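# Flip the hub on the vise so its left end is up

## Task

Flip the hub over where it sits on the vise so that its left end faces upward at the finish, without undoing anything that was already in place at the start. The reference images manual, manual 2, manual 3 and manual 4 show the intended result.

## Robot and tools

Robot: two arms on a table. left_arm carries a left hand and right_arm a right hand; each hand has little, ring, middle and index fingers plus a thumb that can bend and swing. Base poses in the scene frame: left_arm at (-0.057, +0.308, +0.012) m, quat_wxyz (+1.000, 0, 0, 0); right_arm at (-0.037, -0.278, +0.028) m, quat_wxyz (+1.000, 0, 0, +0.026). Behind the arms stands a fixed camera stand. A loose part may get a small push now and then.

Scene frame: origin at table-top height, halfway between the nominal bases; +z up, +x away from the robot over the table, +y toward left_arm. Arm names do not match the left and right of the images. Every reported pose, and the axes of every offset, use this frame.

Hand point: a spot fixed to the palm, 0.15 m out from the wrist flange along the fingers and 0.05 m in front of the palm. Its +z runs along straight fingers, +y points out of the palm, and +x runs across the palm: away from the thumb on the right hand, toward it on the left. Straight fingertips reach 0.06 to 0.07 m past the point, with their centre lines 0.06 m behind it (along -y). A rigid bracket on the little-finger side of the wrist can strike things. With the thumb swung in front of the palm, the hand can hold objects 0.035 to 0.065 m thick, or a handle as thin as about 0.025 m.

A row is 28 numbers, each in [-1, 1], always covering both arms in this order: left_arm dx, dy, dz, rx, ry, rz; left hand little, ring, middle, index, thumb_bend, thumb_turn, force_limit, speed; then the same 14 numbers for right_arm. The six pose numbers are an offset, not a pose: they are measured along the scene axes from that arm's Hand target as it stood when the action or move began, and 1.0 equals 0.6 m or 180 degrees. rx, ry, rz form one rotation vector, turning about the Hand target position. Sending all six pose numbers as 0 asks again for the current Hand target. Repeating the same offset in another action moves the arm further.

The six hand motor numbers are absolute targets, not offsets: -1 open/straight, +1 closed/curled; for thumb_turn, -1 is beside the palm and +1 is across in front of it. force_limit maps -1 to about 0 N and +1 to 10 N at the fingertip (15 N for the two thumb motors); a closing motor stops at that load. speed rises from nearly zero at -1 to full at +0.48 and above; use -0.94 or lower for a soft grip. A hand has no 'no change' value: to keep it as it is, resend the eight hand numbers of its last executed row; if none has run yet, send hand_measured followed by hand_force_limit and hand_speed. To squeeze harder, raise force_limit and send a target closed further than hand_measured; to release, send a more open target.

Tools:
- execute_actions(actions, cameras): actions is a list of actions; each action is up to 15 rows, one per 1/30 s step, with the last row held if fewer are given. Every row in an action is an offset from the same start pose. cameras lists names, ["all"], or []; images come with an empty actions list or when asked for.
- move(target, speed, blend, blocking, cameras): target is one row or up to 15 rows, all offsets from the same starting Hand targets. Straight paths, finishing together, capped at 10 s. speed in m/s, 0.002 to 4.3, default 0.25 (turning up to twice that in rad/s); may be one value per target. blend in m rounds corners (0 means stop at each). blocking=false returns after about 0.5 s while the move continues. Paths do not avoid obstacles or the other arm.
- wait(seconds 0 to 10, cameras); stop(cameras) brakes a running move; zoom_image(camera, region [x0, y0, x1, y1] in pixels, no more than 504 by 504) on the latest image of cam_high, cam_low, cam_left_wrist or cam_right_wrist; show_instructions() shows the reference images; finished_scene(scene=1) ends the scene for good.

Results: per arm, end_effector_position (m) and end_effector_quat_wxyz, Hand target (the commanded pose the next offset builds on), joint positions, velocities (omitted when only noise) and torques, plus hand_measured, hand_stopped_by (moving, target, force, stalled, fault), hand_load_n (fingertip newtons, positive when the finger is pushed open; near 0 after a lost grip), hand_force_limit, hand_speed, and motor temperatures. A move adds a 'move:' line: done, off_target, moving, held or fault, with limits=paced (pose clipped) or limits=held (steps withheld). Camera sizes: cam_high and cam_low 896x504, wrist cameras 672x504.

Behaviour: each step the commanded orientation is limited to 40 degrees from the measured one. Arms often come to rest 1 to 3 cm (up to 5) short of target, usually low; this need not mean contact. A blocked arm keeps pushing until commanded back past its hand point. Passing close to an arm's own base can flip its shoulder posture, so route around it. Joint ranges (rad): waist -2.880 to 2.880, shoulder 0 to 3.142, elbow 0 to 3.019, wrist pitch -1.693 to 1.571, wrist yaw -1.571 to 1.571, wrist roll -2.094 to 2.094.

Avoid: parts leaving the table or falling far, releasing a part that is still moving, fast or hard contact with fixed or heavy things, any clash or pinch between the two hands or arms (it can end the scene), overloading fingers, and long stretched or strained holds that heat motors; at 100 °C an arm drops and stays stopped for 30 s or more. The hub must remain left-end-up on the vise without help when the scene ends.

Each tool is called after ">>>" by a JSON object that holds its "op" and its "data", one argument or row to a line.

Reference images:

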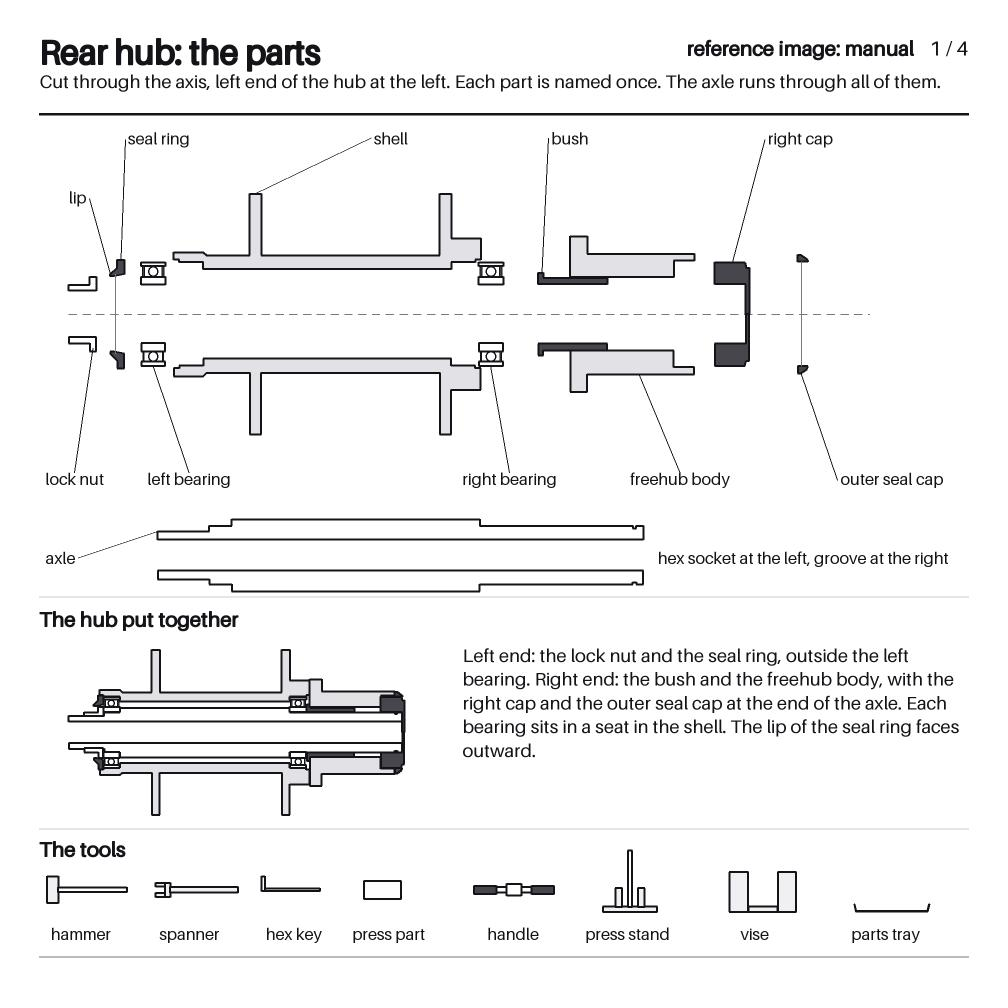

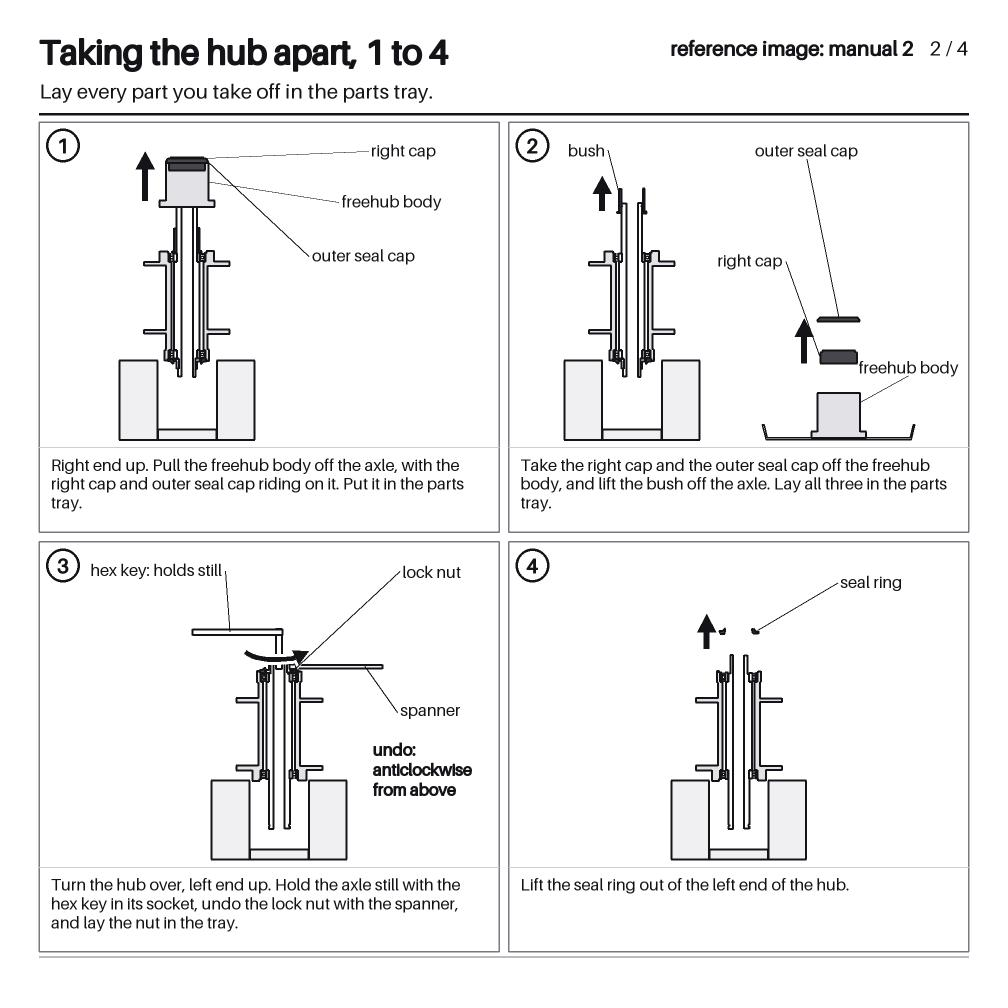

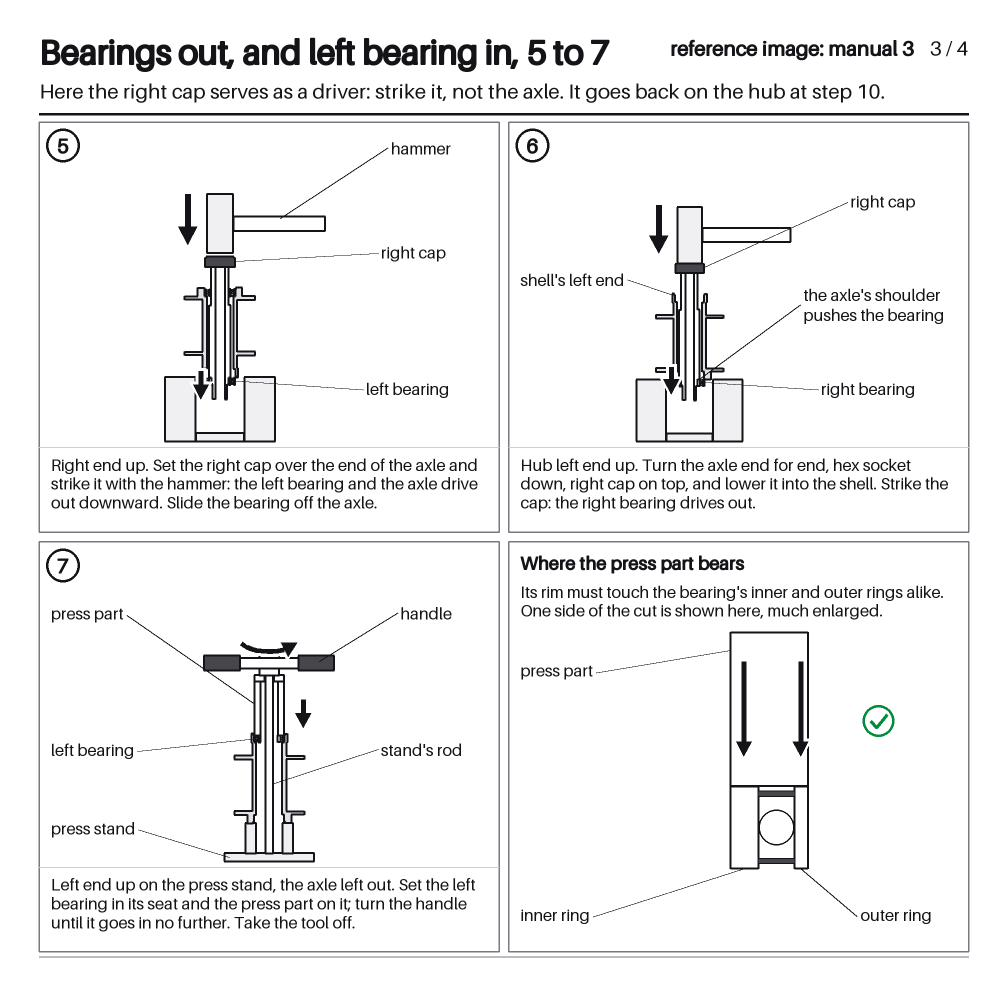

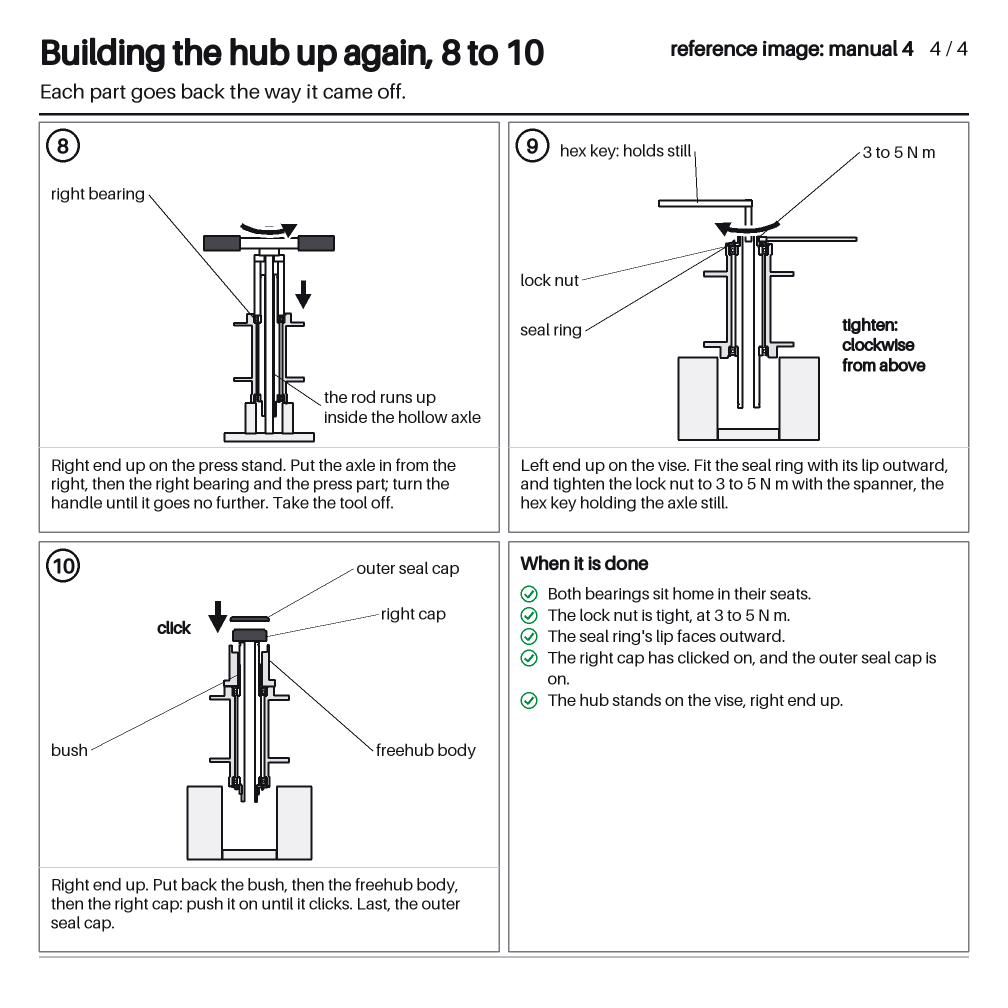

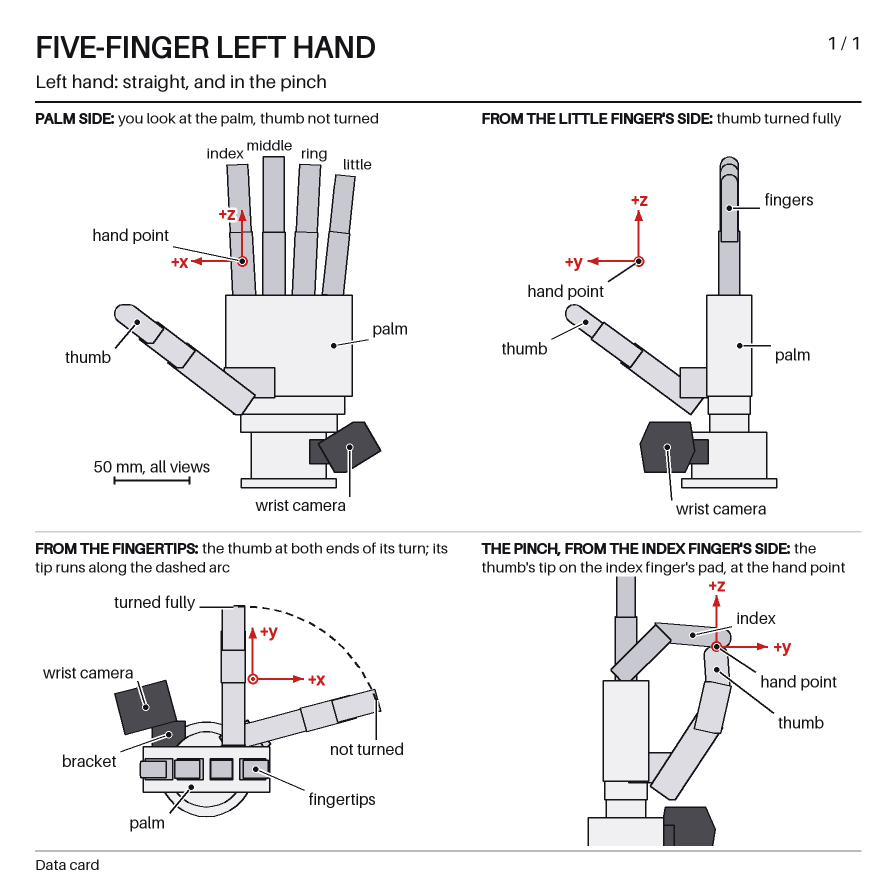

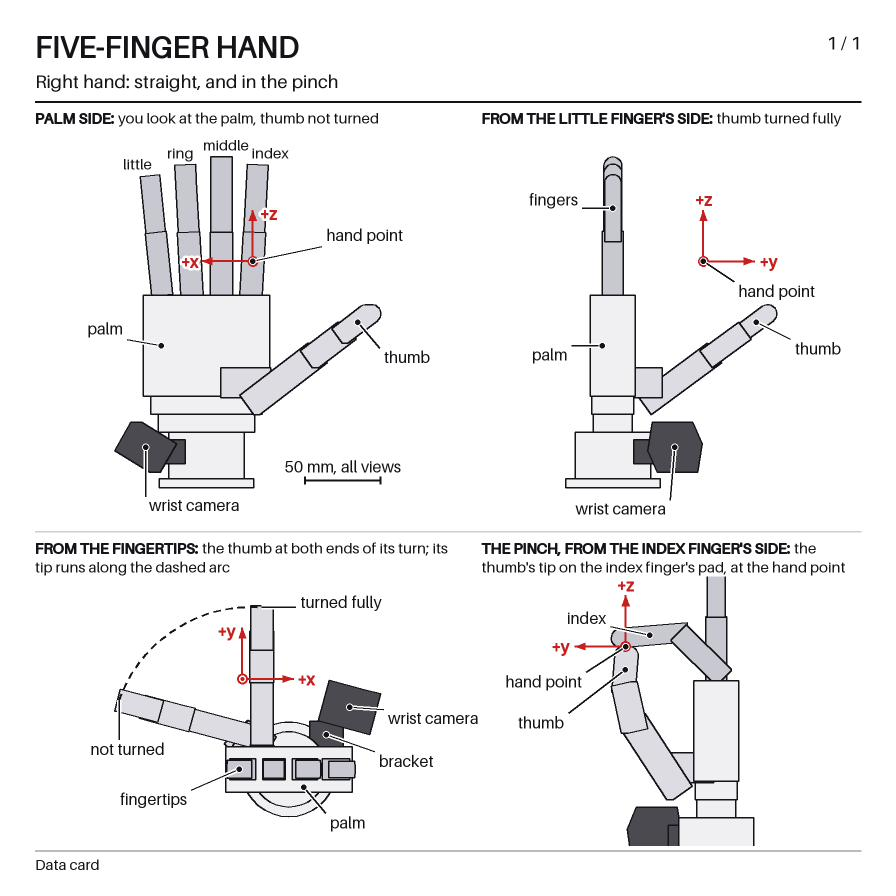

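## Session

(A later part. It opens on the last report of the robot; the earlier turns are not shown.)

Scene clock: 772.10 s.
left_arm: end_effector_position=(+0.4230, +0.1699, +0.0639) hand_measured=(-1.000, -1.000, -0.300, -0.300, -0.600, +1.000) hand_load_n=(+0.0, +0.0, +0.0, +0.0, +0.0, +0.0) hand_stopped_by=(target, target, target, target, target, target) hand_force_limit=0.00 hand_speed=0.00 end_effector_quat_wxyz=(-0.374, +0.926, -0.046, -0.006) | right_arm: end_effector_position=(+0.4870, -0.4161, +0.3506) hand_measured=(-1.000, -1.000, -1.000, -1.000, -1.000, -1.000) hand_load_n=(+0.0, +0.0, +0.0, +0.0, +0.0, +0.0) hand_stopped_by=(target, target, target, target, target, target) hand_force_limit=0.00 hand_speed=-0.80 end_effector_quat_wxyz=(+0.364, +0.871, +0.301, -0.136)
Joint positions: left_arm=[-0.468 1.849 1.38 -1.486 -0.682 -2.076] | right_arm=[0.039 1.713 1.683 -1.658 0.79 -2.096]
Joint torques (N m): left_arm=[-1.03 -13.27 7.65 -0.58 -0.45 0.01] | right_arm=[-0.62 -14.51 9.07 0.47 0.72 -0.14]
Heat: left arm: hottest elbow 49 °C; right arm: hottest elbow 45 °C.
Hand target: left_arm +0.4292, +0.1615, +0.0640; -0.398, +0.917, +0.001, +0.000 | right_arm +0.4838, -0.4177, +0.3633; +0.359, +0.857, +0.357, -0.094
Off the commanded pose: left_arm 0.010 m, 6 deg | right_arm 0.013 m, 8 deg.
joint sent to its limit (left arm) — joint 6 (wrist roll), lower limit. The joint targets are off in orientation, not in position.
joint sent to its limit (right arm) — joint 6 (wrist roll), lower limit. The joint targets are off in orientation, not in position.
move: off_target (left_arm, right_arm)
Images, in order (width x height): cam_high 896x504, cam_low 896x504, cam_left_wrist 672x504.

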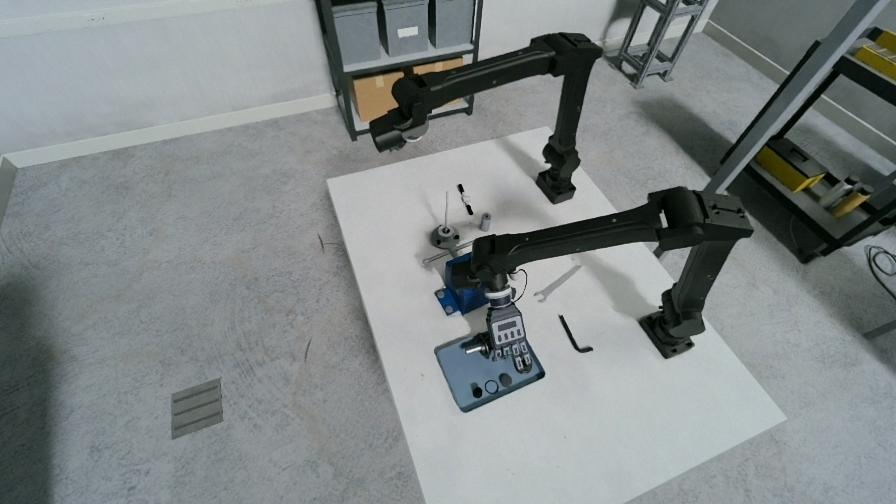

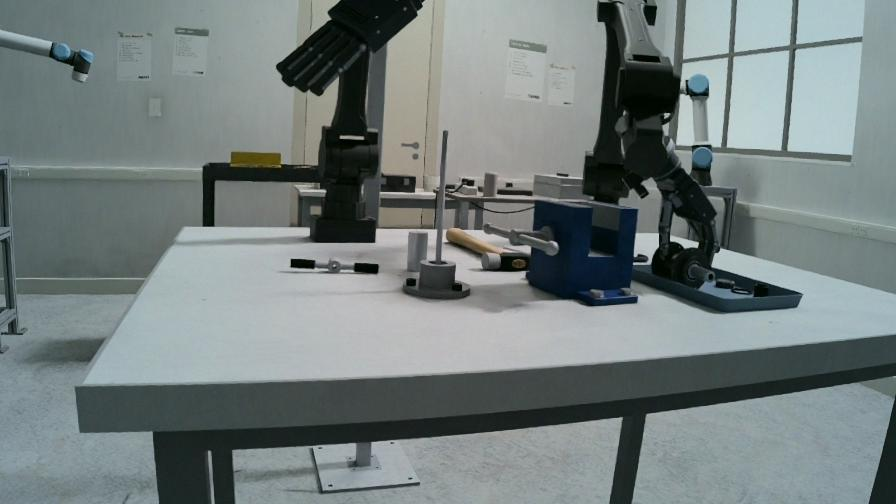

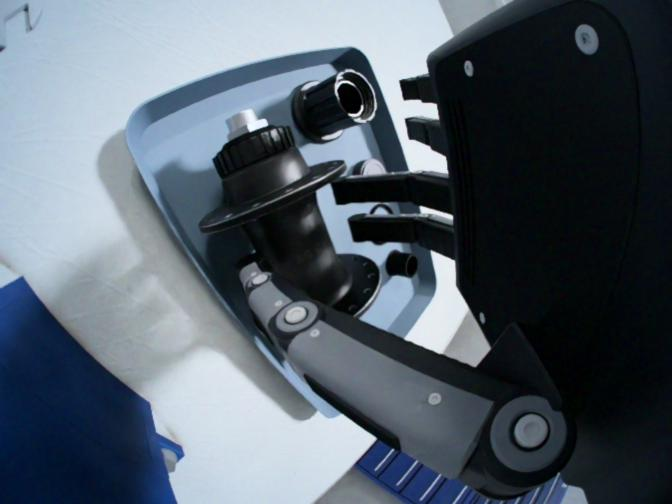

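>>> {"op": "move", "data": {
  "target": [0.0,-0.006,-0.022,0,0,0,-1,-1,-0.3,-0.3,-0.6,1,0.0,0,0,0,0,0,0,0,-1,-1,-1,-1,-1,-1,0,-0.8],
  "cameras": ["cam_high","cam_low","cam_left_wrist"],
  "speed": 0.08
}}

>>> {"op": "zoom_image", "data": {
  "camera": "cam_low",
  "region": [620, 180, 750, 310]
}}

>>> {"op": "zoom_image", "data": {
  "camera": "cam_left_wrist",
  "region": [150, 50, 470, 370]
}}

Scene clock: 780.03 s.
left_arm: end_effector_position=(+0.4271, +0.1649, +0.0542) hand_measured=(-1.000, -1.000, -0.300, -0.300, -0.600, +1.000) hand_load_n=(+0.0, +0.0, +0.0, +0.0, +0.5, +0.0) hand_stopped_by=(target, target, target, target, target, target) hand_force_limit=0.00 hand_speed=0.00 end_effector_quat_wxyz=(-0.371, +0.927, -0.046, -0.001) | right_arm: end_effector_position=(+0.4870, -0.4161, +0.3506) hand_measured=(-1.000, -1.000, -1.000, -1.000, -1.000, -1.000) hand_load_n=(+0.0, +0.0, +0.0, +0.0, +0.0, +0.5) hand_stopped_by=(target, target, target, target, target, target) hand_force_limit=0.00 hand_speed=-0.80 end_effector_quat_wxyz=(+0.364, +0.871, +0.301, -0.136)
Joint positions: left_arm=[-0.472 1.866 1.38 -1.459 -0.679 -2.076] | right_arm=[0.039 1.713 1.683 -1.658 0.79 -2.096]
Joint torques (N m): left_arm=[-0.62 -13.45 6.78 -0.36 -0.44 0.03] | right_arm=[-0.15 -14.86 9.05 0.5 0.7 -0.12]
Heat: left arm: hottest elbow 49 °C; right arm: hottest elbow 45 °C.
Hand target: left_arm +0.4292, +0.1580, +0.0508; -0.399, +0.917, +0.001, +0.000 | right_arm +0.4838, -0.4177, +0.3633; +0.359, +0.857, +0.357, -0.094
Off the commanded pose: left_arm 0.008 m, 6 deg | right_arm 0.013 m, 8 deg.
joint sent to its limit (left arm) — joint 6 (wrist roll), lower limit. The joint targets are off in orientation, not in position.
joint sent to its limit (right arm) — joint 6 (wrist roll), lower limit. The joint targets are off in orientation, not in position.
move: off_target (left_arm, right_arm)
Images, in order (width x height): cam_high 896x504, cam_low 896x504, cam_left_wrist 672x504.

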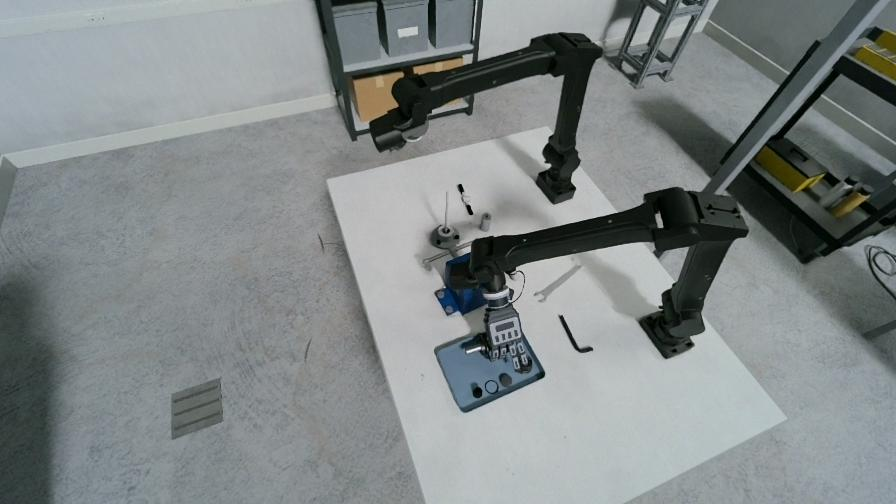

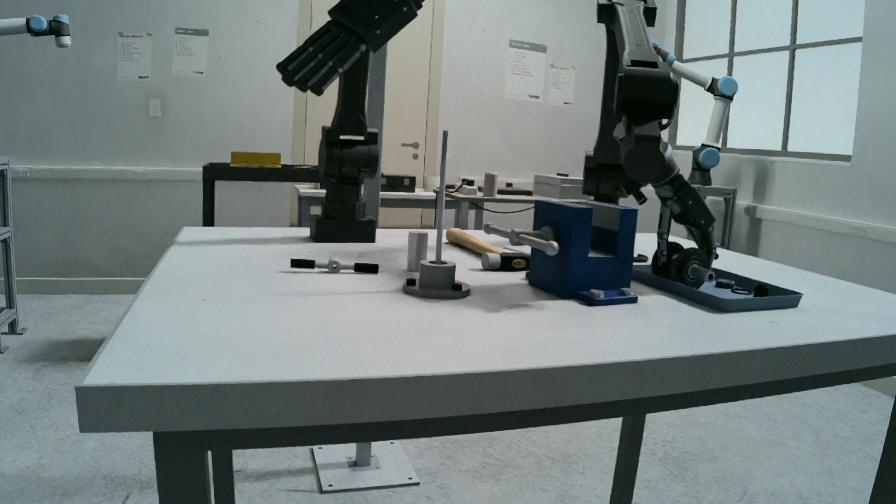

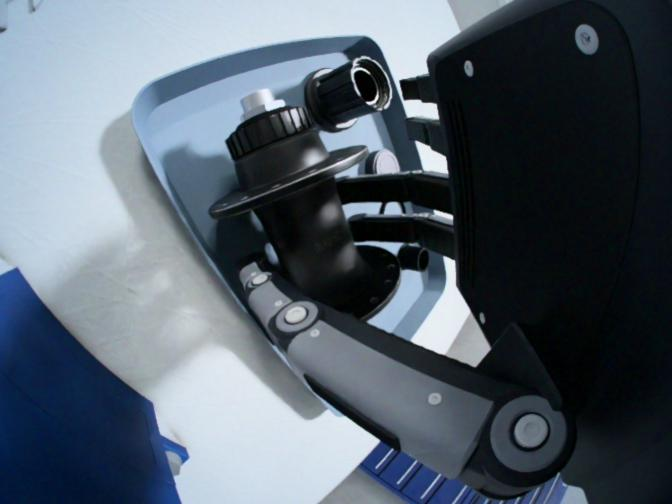

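Scaled by 3.877 from the camera's 896x504 image, which has a finer 1280x720 frame.

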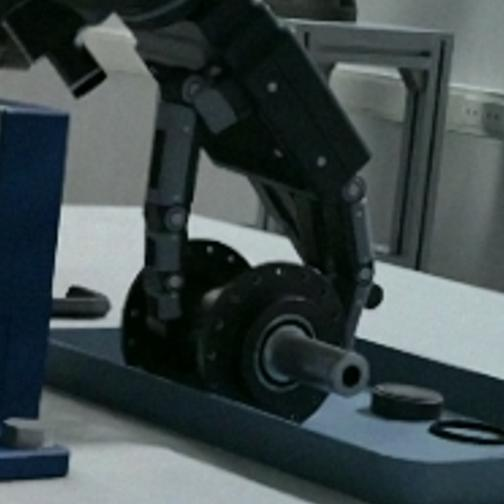

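Scaled by 1.575 from the camera's 672x504 image, which has a finer 960x720 frame.

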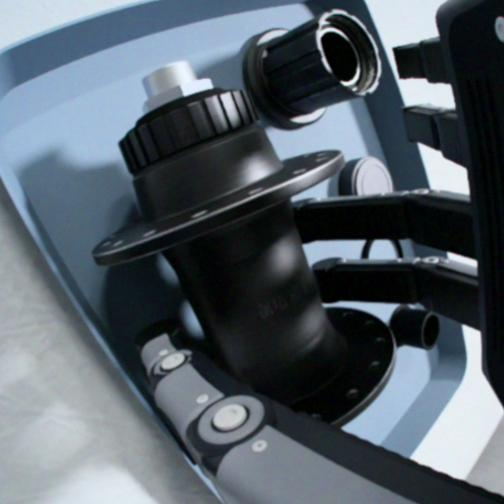

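>>> {"op": "move", "data": {
  "target": [-0.012,-0.008,-0.02,0,0,0,-1,-1,-0.3,-0.3,-0.6,1,0.0,0,0,0,0,0,0,0,-1,-1,-1,-1,-1,-1,0,-0.8],
  "cameras": ["cam_high","cam_low","cam_left_wrist"],
  "speed": 0.08
}}

>>> {"op": "zoom_image", "data": {
  "camera": "cam_low",
  "region": [620, 180, 750, 310]
}}

>>> {"op": "zoom_image", "data": {
  "camera": "cam_left_wrist",
  "region": [150, 50, 470, 370]
}}

Scene clock: 796.70 s.
left_arm: end_effector_position=(+0.4216, +0.1592, +0.0435) hand_measured=(-1.000, -1.000, -0.300, -0.300, -0.600, +1.000) hand_load_n=(+0.0, +0.0, +0.0, +0.0, +0.5, +0.0) hand_stopped_by=(target, target, target, target, target, target) hand_force_limit=0.00 hand_speed=0.00 end_effector_quat_wxyz=(-0.368, +0.929, -0.051, +0.000) | right_arm: end_effector_position=(+0.4870, -0.4161, +0.3506) hand_measured=(-1.000, -1.000, -1.000, -1.000, -1.000, -1.000) hand_load_n=(+0.0, +0.0, +0.0, +0.0, +0.0, +0.0) hand_stopped_by=(target, target, target, target, target, target) hand_force_limit=0.00 hand_speed=-0.80 end_effector_quat_wxyz=(+0.364, +0.871, +0.301, -0.136)
Joint positions: left_arm=[-0.485 1.87 1.355 -1.428 -0.671 -2.076] | right_arm=[0.039 1.713 1.683 -1.658 0.79 -2.096]
Joint torques (N m): left_arm=[-0.97 -14.1 6.32 -0.58 -0.42 -0.03] | right_arm=[0.15 -14.33 8.91 0.51 0.68 -0.1]
Heat: left arm: hottest elbow 48 °C; right arm: hottest elbow 45 °C.
Hand target: left_arm +0.4219, +0.1533, +0.0388; -0.399, +0.917, +0.001, +0.000 | right_arm +0.4838, -0.4177, +0.3633; +0.359, +0.857, +0.357, -0.094
Off the commanded pose: left_arm 0.008 m, 7 deg | right_arm 0.013 m, 8 deg.
joint sent to its limit (left arm) — joint 6 (wrist roll), lower limit. The joint targets are off in orientation, not in position.
joint sent to its limit (right arm) — joint 6 (wrist roll), lower limit. The joint targets are off in orientation, not in position.
move: off_target (left_arm, right_arm)
Images, in order (width x height): cam_high 896x504, cam_low 896x504, cam_left_wrist 672x504.

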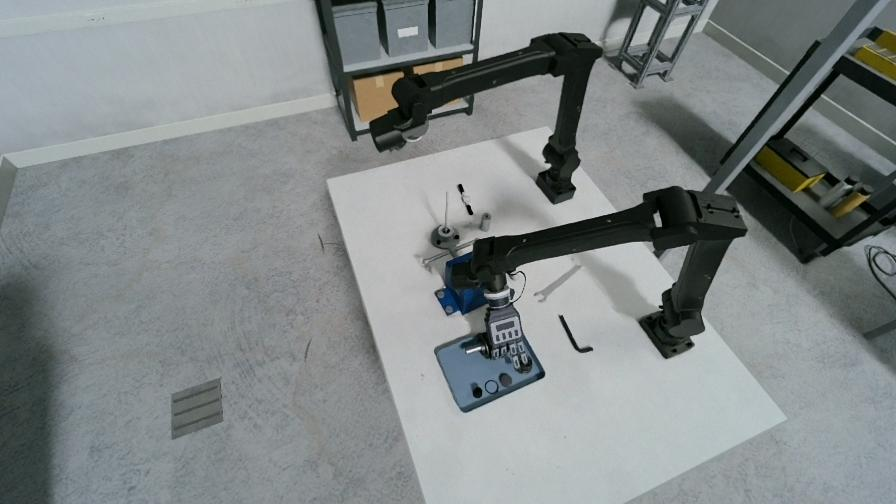

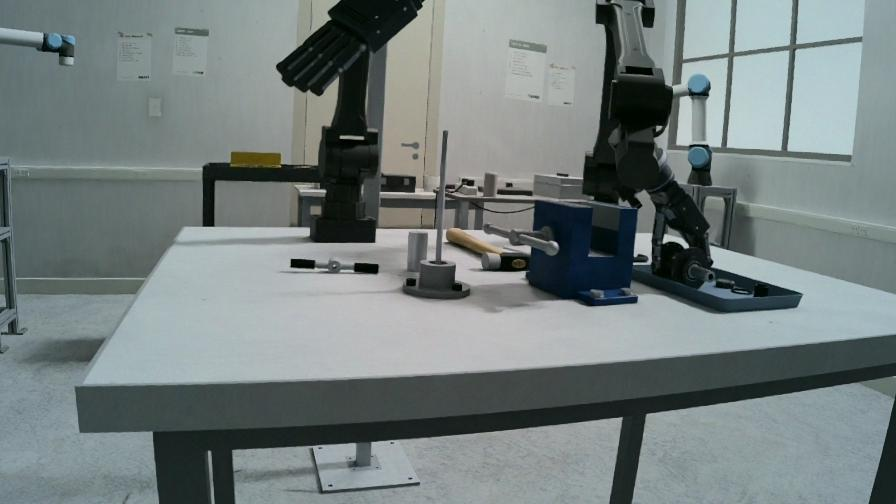

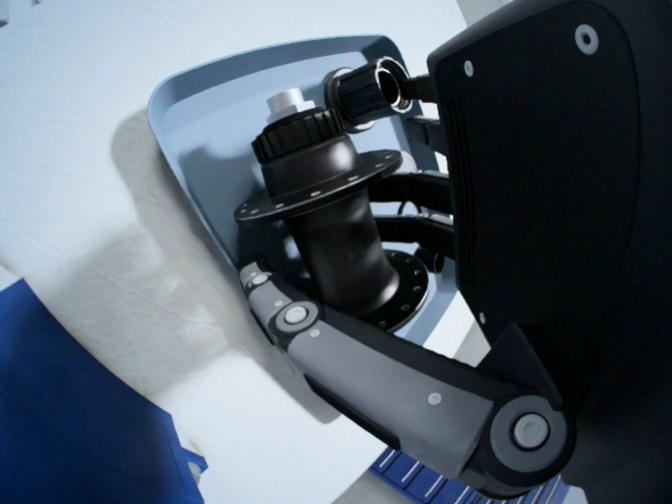

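Scaled by 3.877 from the camera's 896x504 image, which has a finer 1280x720 frame.

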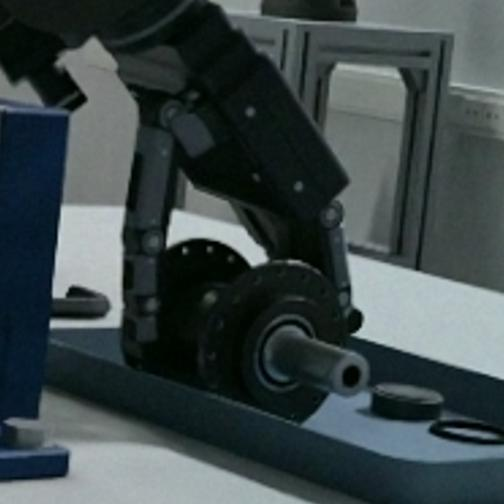

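Scaled by 1.575 from the camera's 672x504 image, which has a finer 960x720 frame.

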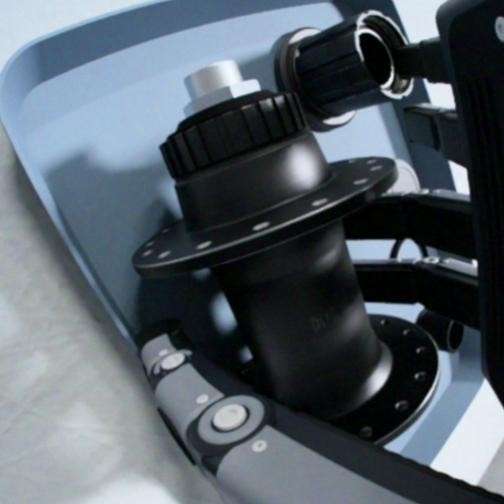

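>>> {"op": "move", "data": {
  "target": [0.0,-0.003,-0.006,0,0,0,-1,-1,1,1,1,1,-0.1,-0.88,0,0,0,0,0,0,-1,-1,-1,-1,-1,-1,0,-0.8],
  "cameras": ["cam_low","cam_left_wrist"],
  "speed": 0.08
}}

>>> {"op": "zoom_image", "data": {
  "camera": "cam_left_wrist",
  "region": [150, 50, 470, 370]
}}

Scene clock: 802.30 s.
left_arm: end_effector_position=(+0.4216, +0.1594, +0.0376) hand_measured=(-1.000, -1.000, -0.024, -0.012, -0.410, +1.000) hand_load_n=(+0.0, +0.0, +3.5, +3.5, +6.5, +0.5) hand_stopped_by=(target, target, force, force, force, target) hand_force_limit=-0.10 hand_speed=-0.88 end_effector_quat_wxyz=(-0.369, +0.928, -0.050, -0.001) | right_arm: end_effector_position=(+0.4870, -0.4161, +0.3506) hand_measured=(-1.000, -1.000, -1.000, -1.000, -1.000, -1.000) hand_load_n=(+0.5, +0.0, +0.0, +0.0, -0.5, +0.0) hand_stopped_by=(target, target, target, target, target, target) hand_force_limit=0.00 hand_speed=-0.80 end_effector_quat_wxyz=(+0.364, +0.871, +0.301, -0.136)
Joint positions: left_arm=[-0.485 1.88 1.353 -1.42 -0.671 -2.08] | right_arm=[0.039 1.713 1.683 -1.658 0.79 -2.096]
Joint torques (N m): left_arm=[-1.26 -12.86 6.41 -0.49 -0.4 0.08] | right_arm=[-0.21 -14.21 9.01 0.42 0.71 -0.08]
Heat: left arm: hottest elbow 48 °C; right arm: hottest elbow 45 °C.
Hand target: left_arm +0.4220, +0.1514, +0.0352; -0.398, +0.917, +0.001, +0.000 | right_arm +0.4838, -0.4177, +0.3633; +0.359, +0.857, +0.357, -0.094
Off the commanded pose: left_arm 0.008 m, 7 deg | right_arm 0.013 m, 8 deg.
joint sent to its limit (left arm) — joint 6 (wrist roll), lower limit. The joint targets are off in orientation, not in position.
joint sent to its limit (right arm) — joint 6 (wrist roll), lower limit. The joint targets are off in orientation, not in position.
move: off_target (left_arm, right_arm)
Images, in order (width x height): cam_low 896x504, cam_left_wrist 672x504.

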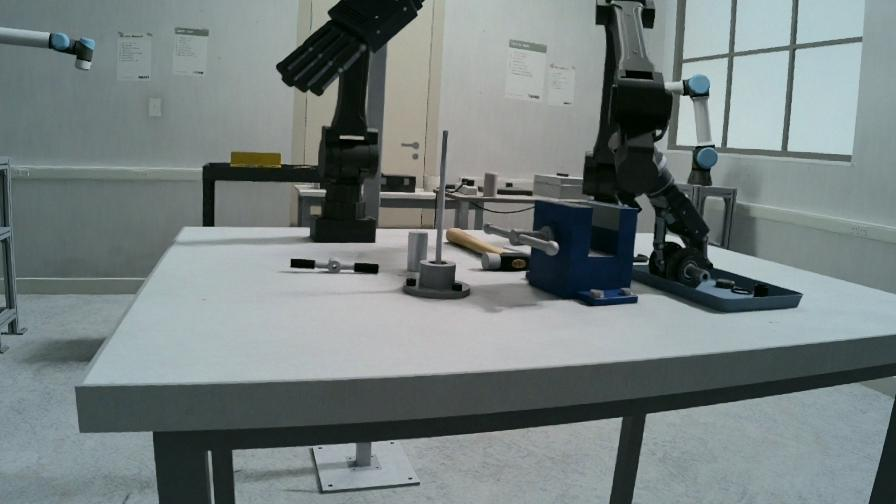

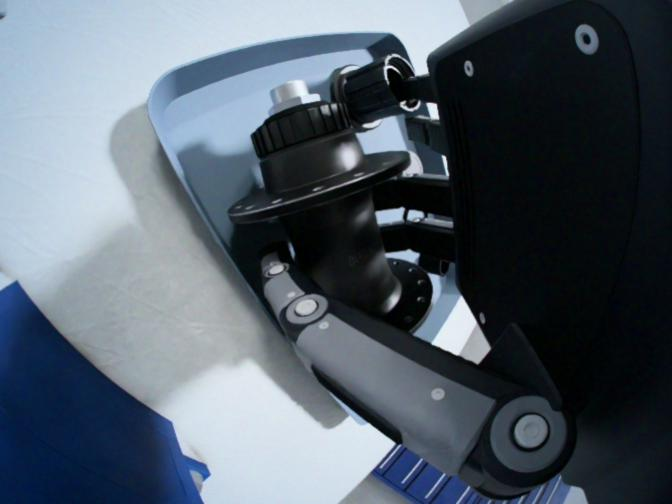

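Scaled by 1.575 from the camera's 672x504 image, which has a finer 960x720 frame.

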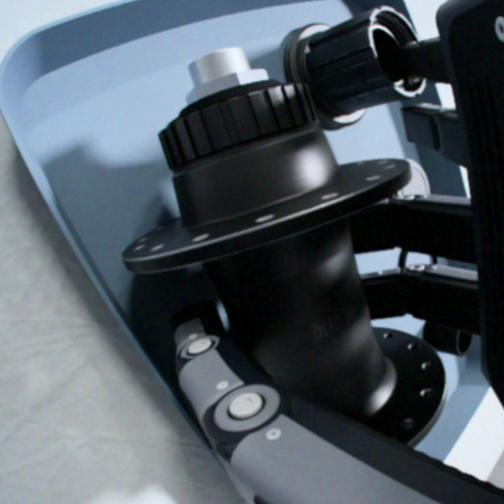

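Contact made. Squeeze harder.

>>> {"op": "move", "data": {
  "target": [0.0,0,0,0,0,0,-1,-1,0.9,0.9,0.9,1,0.5,-0.88,0,0,0,0,0,0,-1,-1,-1,-1,-1,-1,0,-0.8],
  "speed": 0.08
}}

>>> {"op": "move", "data": {
  "target": [0.0,0,0.12,0,0,0,-1,-1,0.9,0.9,0.9,1,0.5,-0.88,0,0,0,0,0,0,-1,-1,-1,-1,-1,-1,0,-0.8],
  "speed": 0.08,
  "cameras": ["cam_high","cam_low","cam_left_wrist"]
}}

>>> {"op": "zoom_image", "data": {
  "camera": "cam_low",
  "region": [620, 180, 750, 310]
}}

Scene clock: 806.87 s.
left_arm: end_effector_position=(+0.4216, +0.1594, +0.0375) hand_measured=(-1.000, -1.000, -0.006, +0.006, -0.410, +1.000) hand_load_n=(+0.0, +0.0, +8.5, +8.5, +14.0, +0.5) hand_stopped_by=(target, target, force, force, force, target) hand_force_limit=0.50 hand_speed=-0.88 end_effector_quat_wxyz=(-0.369, +0.928, -0.050, -0.001) | right_arm: end_effector_position=(+0.4870, -0.4161, +0.3506) hand_measured=(-1.000, -1.000, -1.000, -1.000, -1.000, -1.000) hand_load_n=(+0.0, +0.0, +0.0, +0.0, -0.5, +0.0) hand_stopped_by=(target, target, target, target, target, target) hand_force_limit=0.00 hand_speed=-0.80 end_effector_quat_wxyz=(+0.364, +0.871, +0.301, -0.136)
Joint positions: left_arm=[-0.485 1.88 1.353 -1.42 -0.671 -2.08] | right_arm=[0.039 1.713 1.683 -1.658 0.79 -2.096]
Joint torques (N m): left_arm=[-1.2 -13.16 6.57 -0.54 -0.34 0.07] | right_arm=[-0.56 -14.33 9.09 0.53 0.74 -0.11]
Heat: left arm: hottest elbow 48 °C; right arm: hottest elbow 45 °C.
Hand target: left_arm +0.4220, +0.1514, +0.0351; -0.399, +0.917, +0.001, +0.000 | right_arm +0.4838, -0.4177, +0.3633; +0.359, +0.857, +0.357, -0.094
Off the commanded pose: left_arm 0.008 m, 7 deg | right_arm 0.013 m, 8 deg.
joint sent to its limit (left arm) — joint 6 (wrist roll), lower limit. The joint targets are off in orientation, not in position.
joint sent to its limit (right arm) — joint 6 (wrist roll), lower limit. The joint targets are off in orientation, not in position.
move: off_target (left_arm, right_arm)

Scene clock: 808.47 s.
left_arm: end_effector_position=(+0.4009, +0.1666, +0.0644) hand_measured=(-1.000, -1.000, -0.006, +0.006, -0.410, +1.000) hand_load_n=(+0.0, +0.0, +8.0, +8.5, +14.0, +0.5) hand_stopped_by=(target, target, force, force, force, target) hand_force_limit=0.50 hand_speed=-0.88 end_effector_quat_wxyz=(-0.379, +0.923, -0.062, -0.039) | right_arm: end_effector_position=(+0.4870, -0.4161, +0.3506) hand_measured=(-1.000, -1.000, -1.000, -1.000, -1.000, -1.000) hand_load_n=(+0.0, +0.0, +0.0, +0.0, +0.0, +0.0) hand_stopped_by=(target, target, target, target, target, target) hand_force_limit=0.00 hand_speed=-0.80 end_effector_quat_wxyz=(+0.364, +0.871, +0.301, -0.136)
Joint positions: left_arm=[-0.486 1.849 1.377 -1.557 -0.657 -2.082] | right_arm=[0.039 1.713 1.683 -1.658 0.79 -2.096]
Joint torques (N m): left_arm=[-1.26 -17.55 10.77 -1.59 -0.81 0.06] | right_arm=[-0.21 -14.68 9.07 0.59 0.73 -0.11]
Heat: left arm: hottest elbow 48 °C; right arm: hottest elbow 45 °C.
Hand target: left_arm +0.4219, +0.1515, +0.1072; -0.399, +0.917, +0.001, +0.000 | right_arm +0.4838, -0.4177, +0.3633; +0.359, +0.857, +0.357, -0.094
Off the commanded pose: left_arm 0.050 m, 9 deg | right_arm 0.013 m, 8 deg.
joint sent to its limit (left arm) — joint 6 (wrist roll), lower limit. The joint targets are off in orientation, not in position.
joint sent to its limit (right arm) — joint 6 (wrist roll), lower limit. The joint targets are off in orientation, not in position.
move: off_target (left_arm, right_arm)
Images, in order (width x height): cam_high 896x504, cam_low 896x504, cam_left_wrist 672x504.

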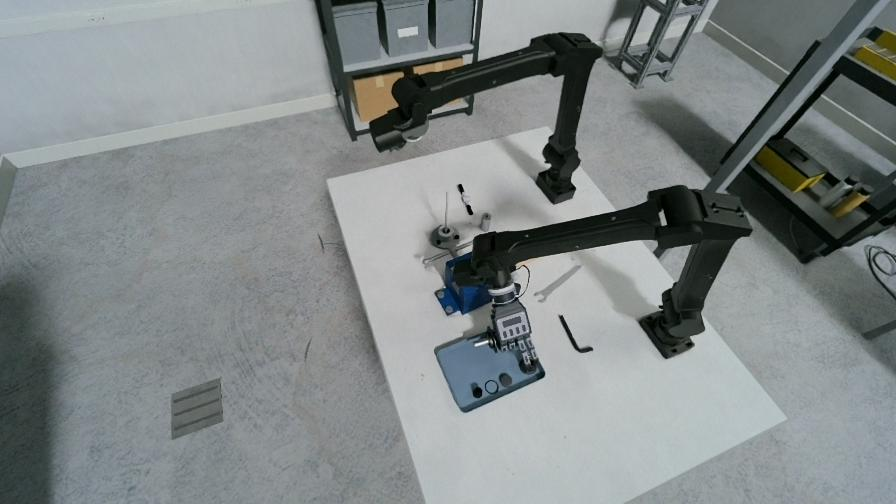

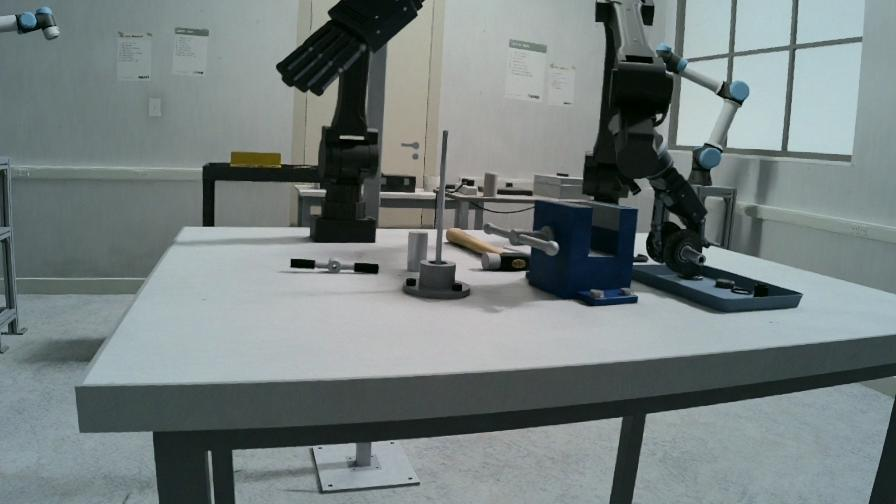

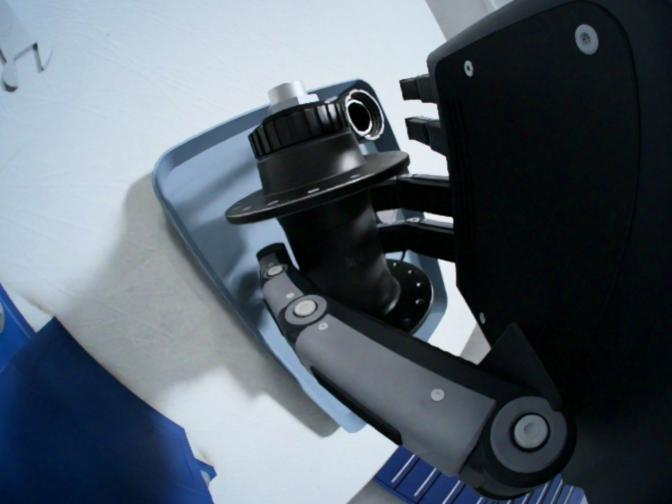

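Scaled by 3.877 from the camera's 896x504 image, which has a finer 1280x720 frame.

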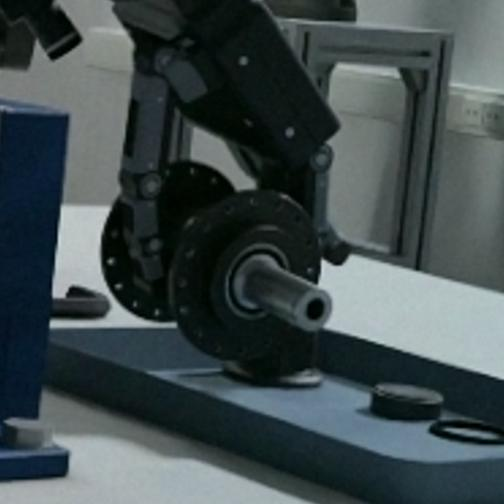

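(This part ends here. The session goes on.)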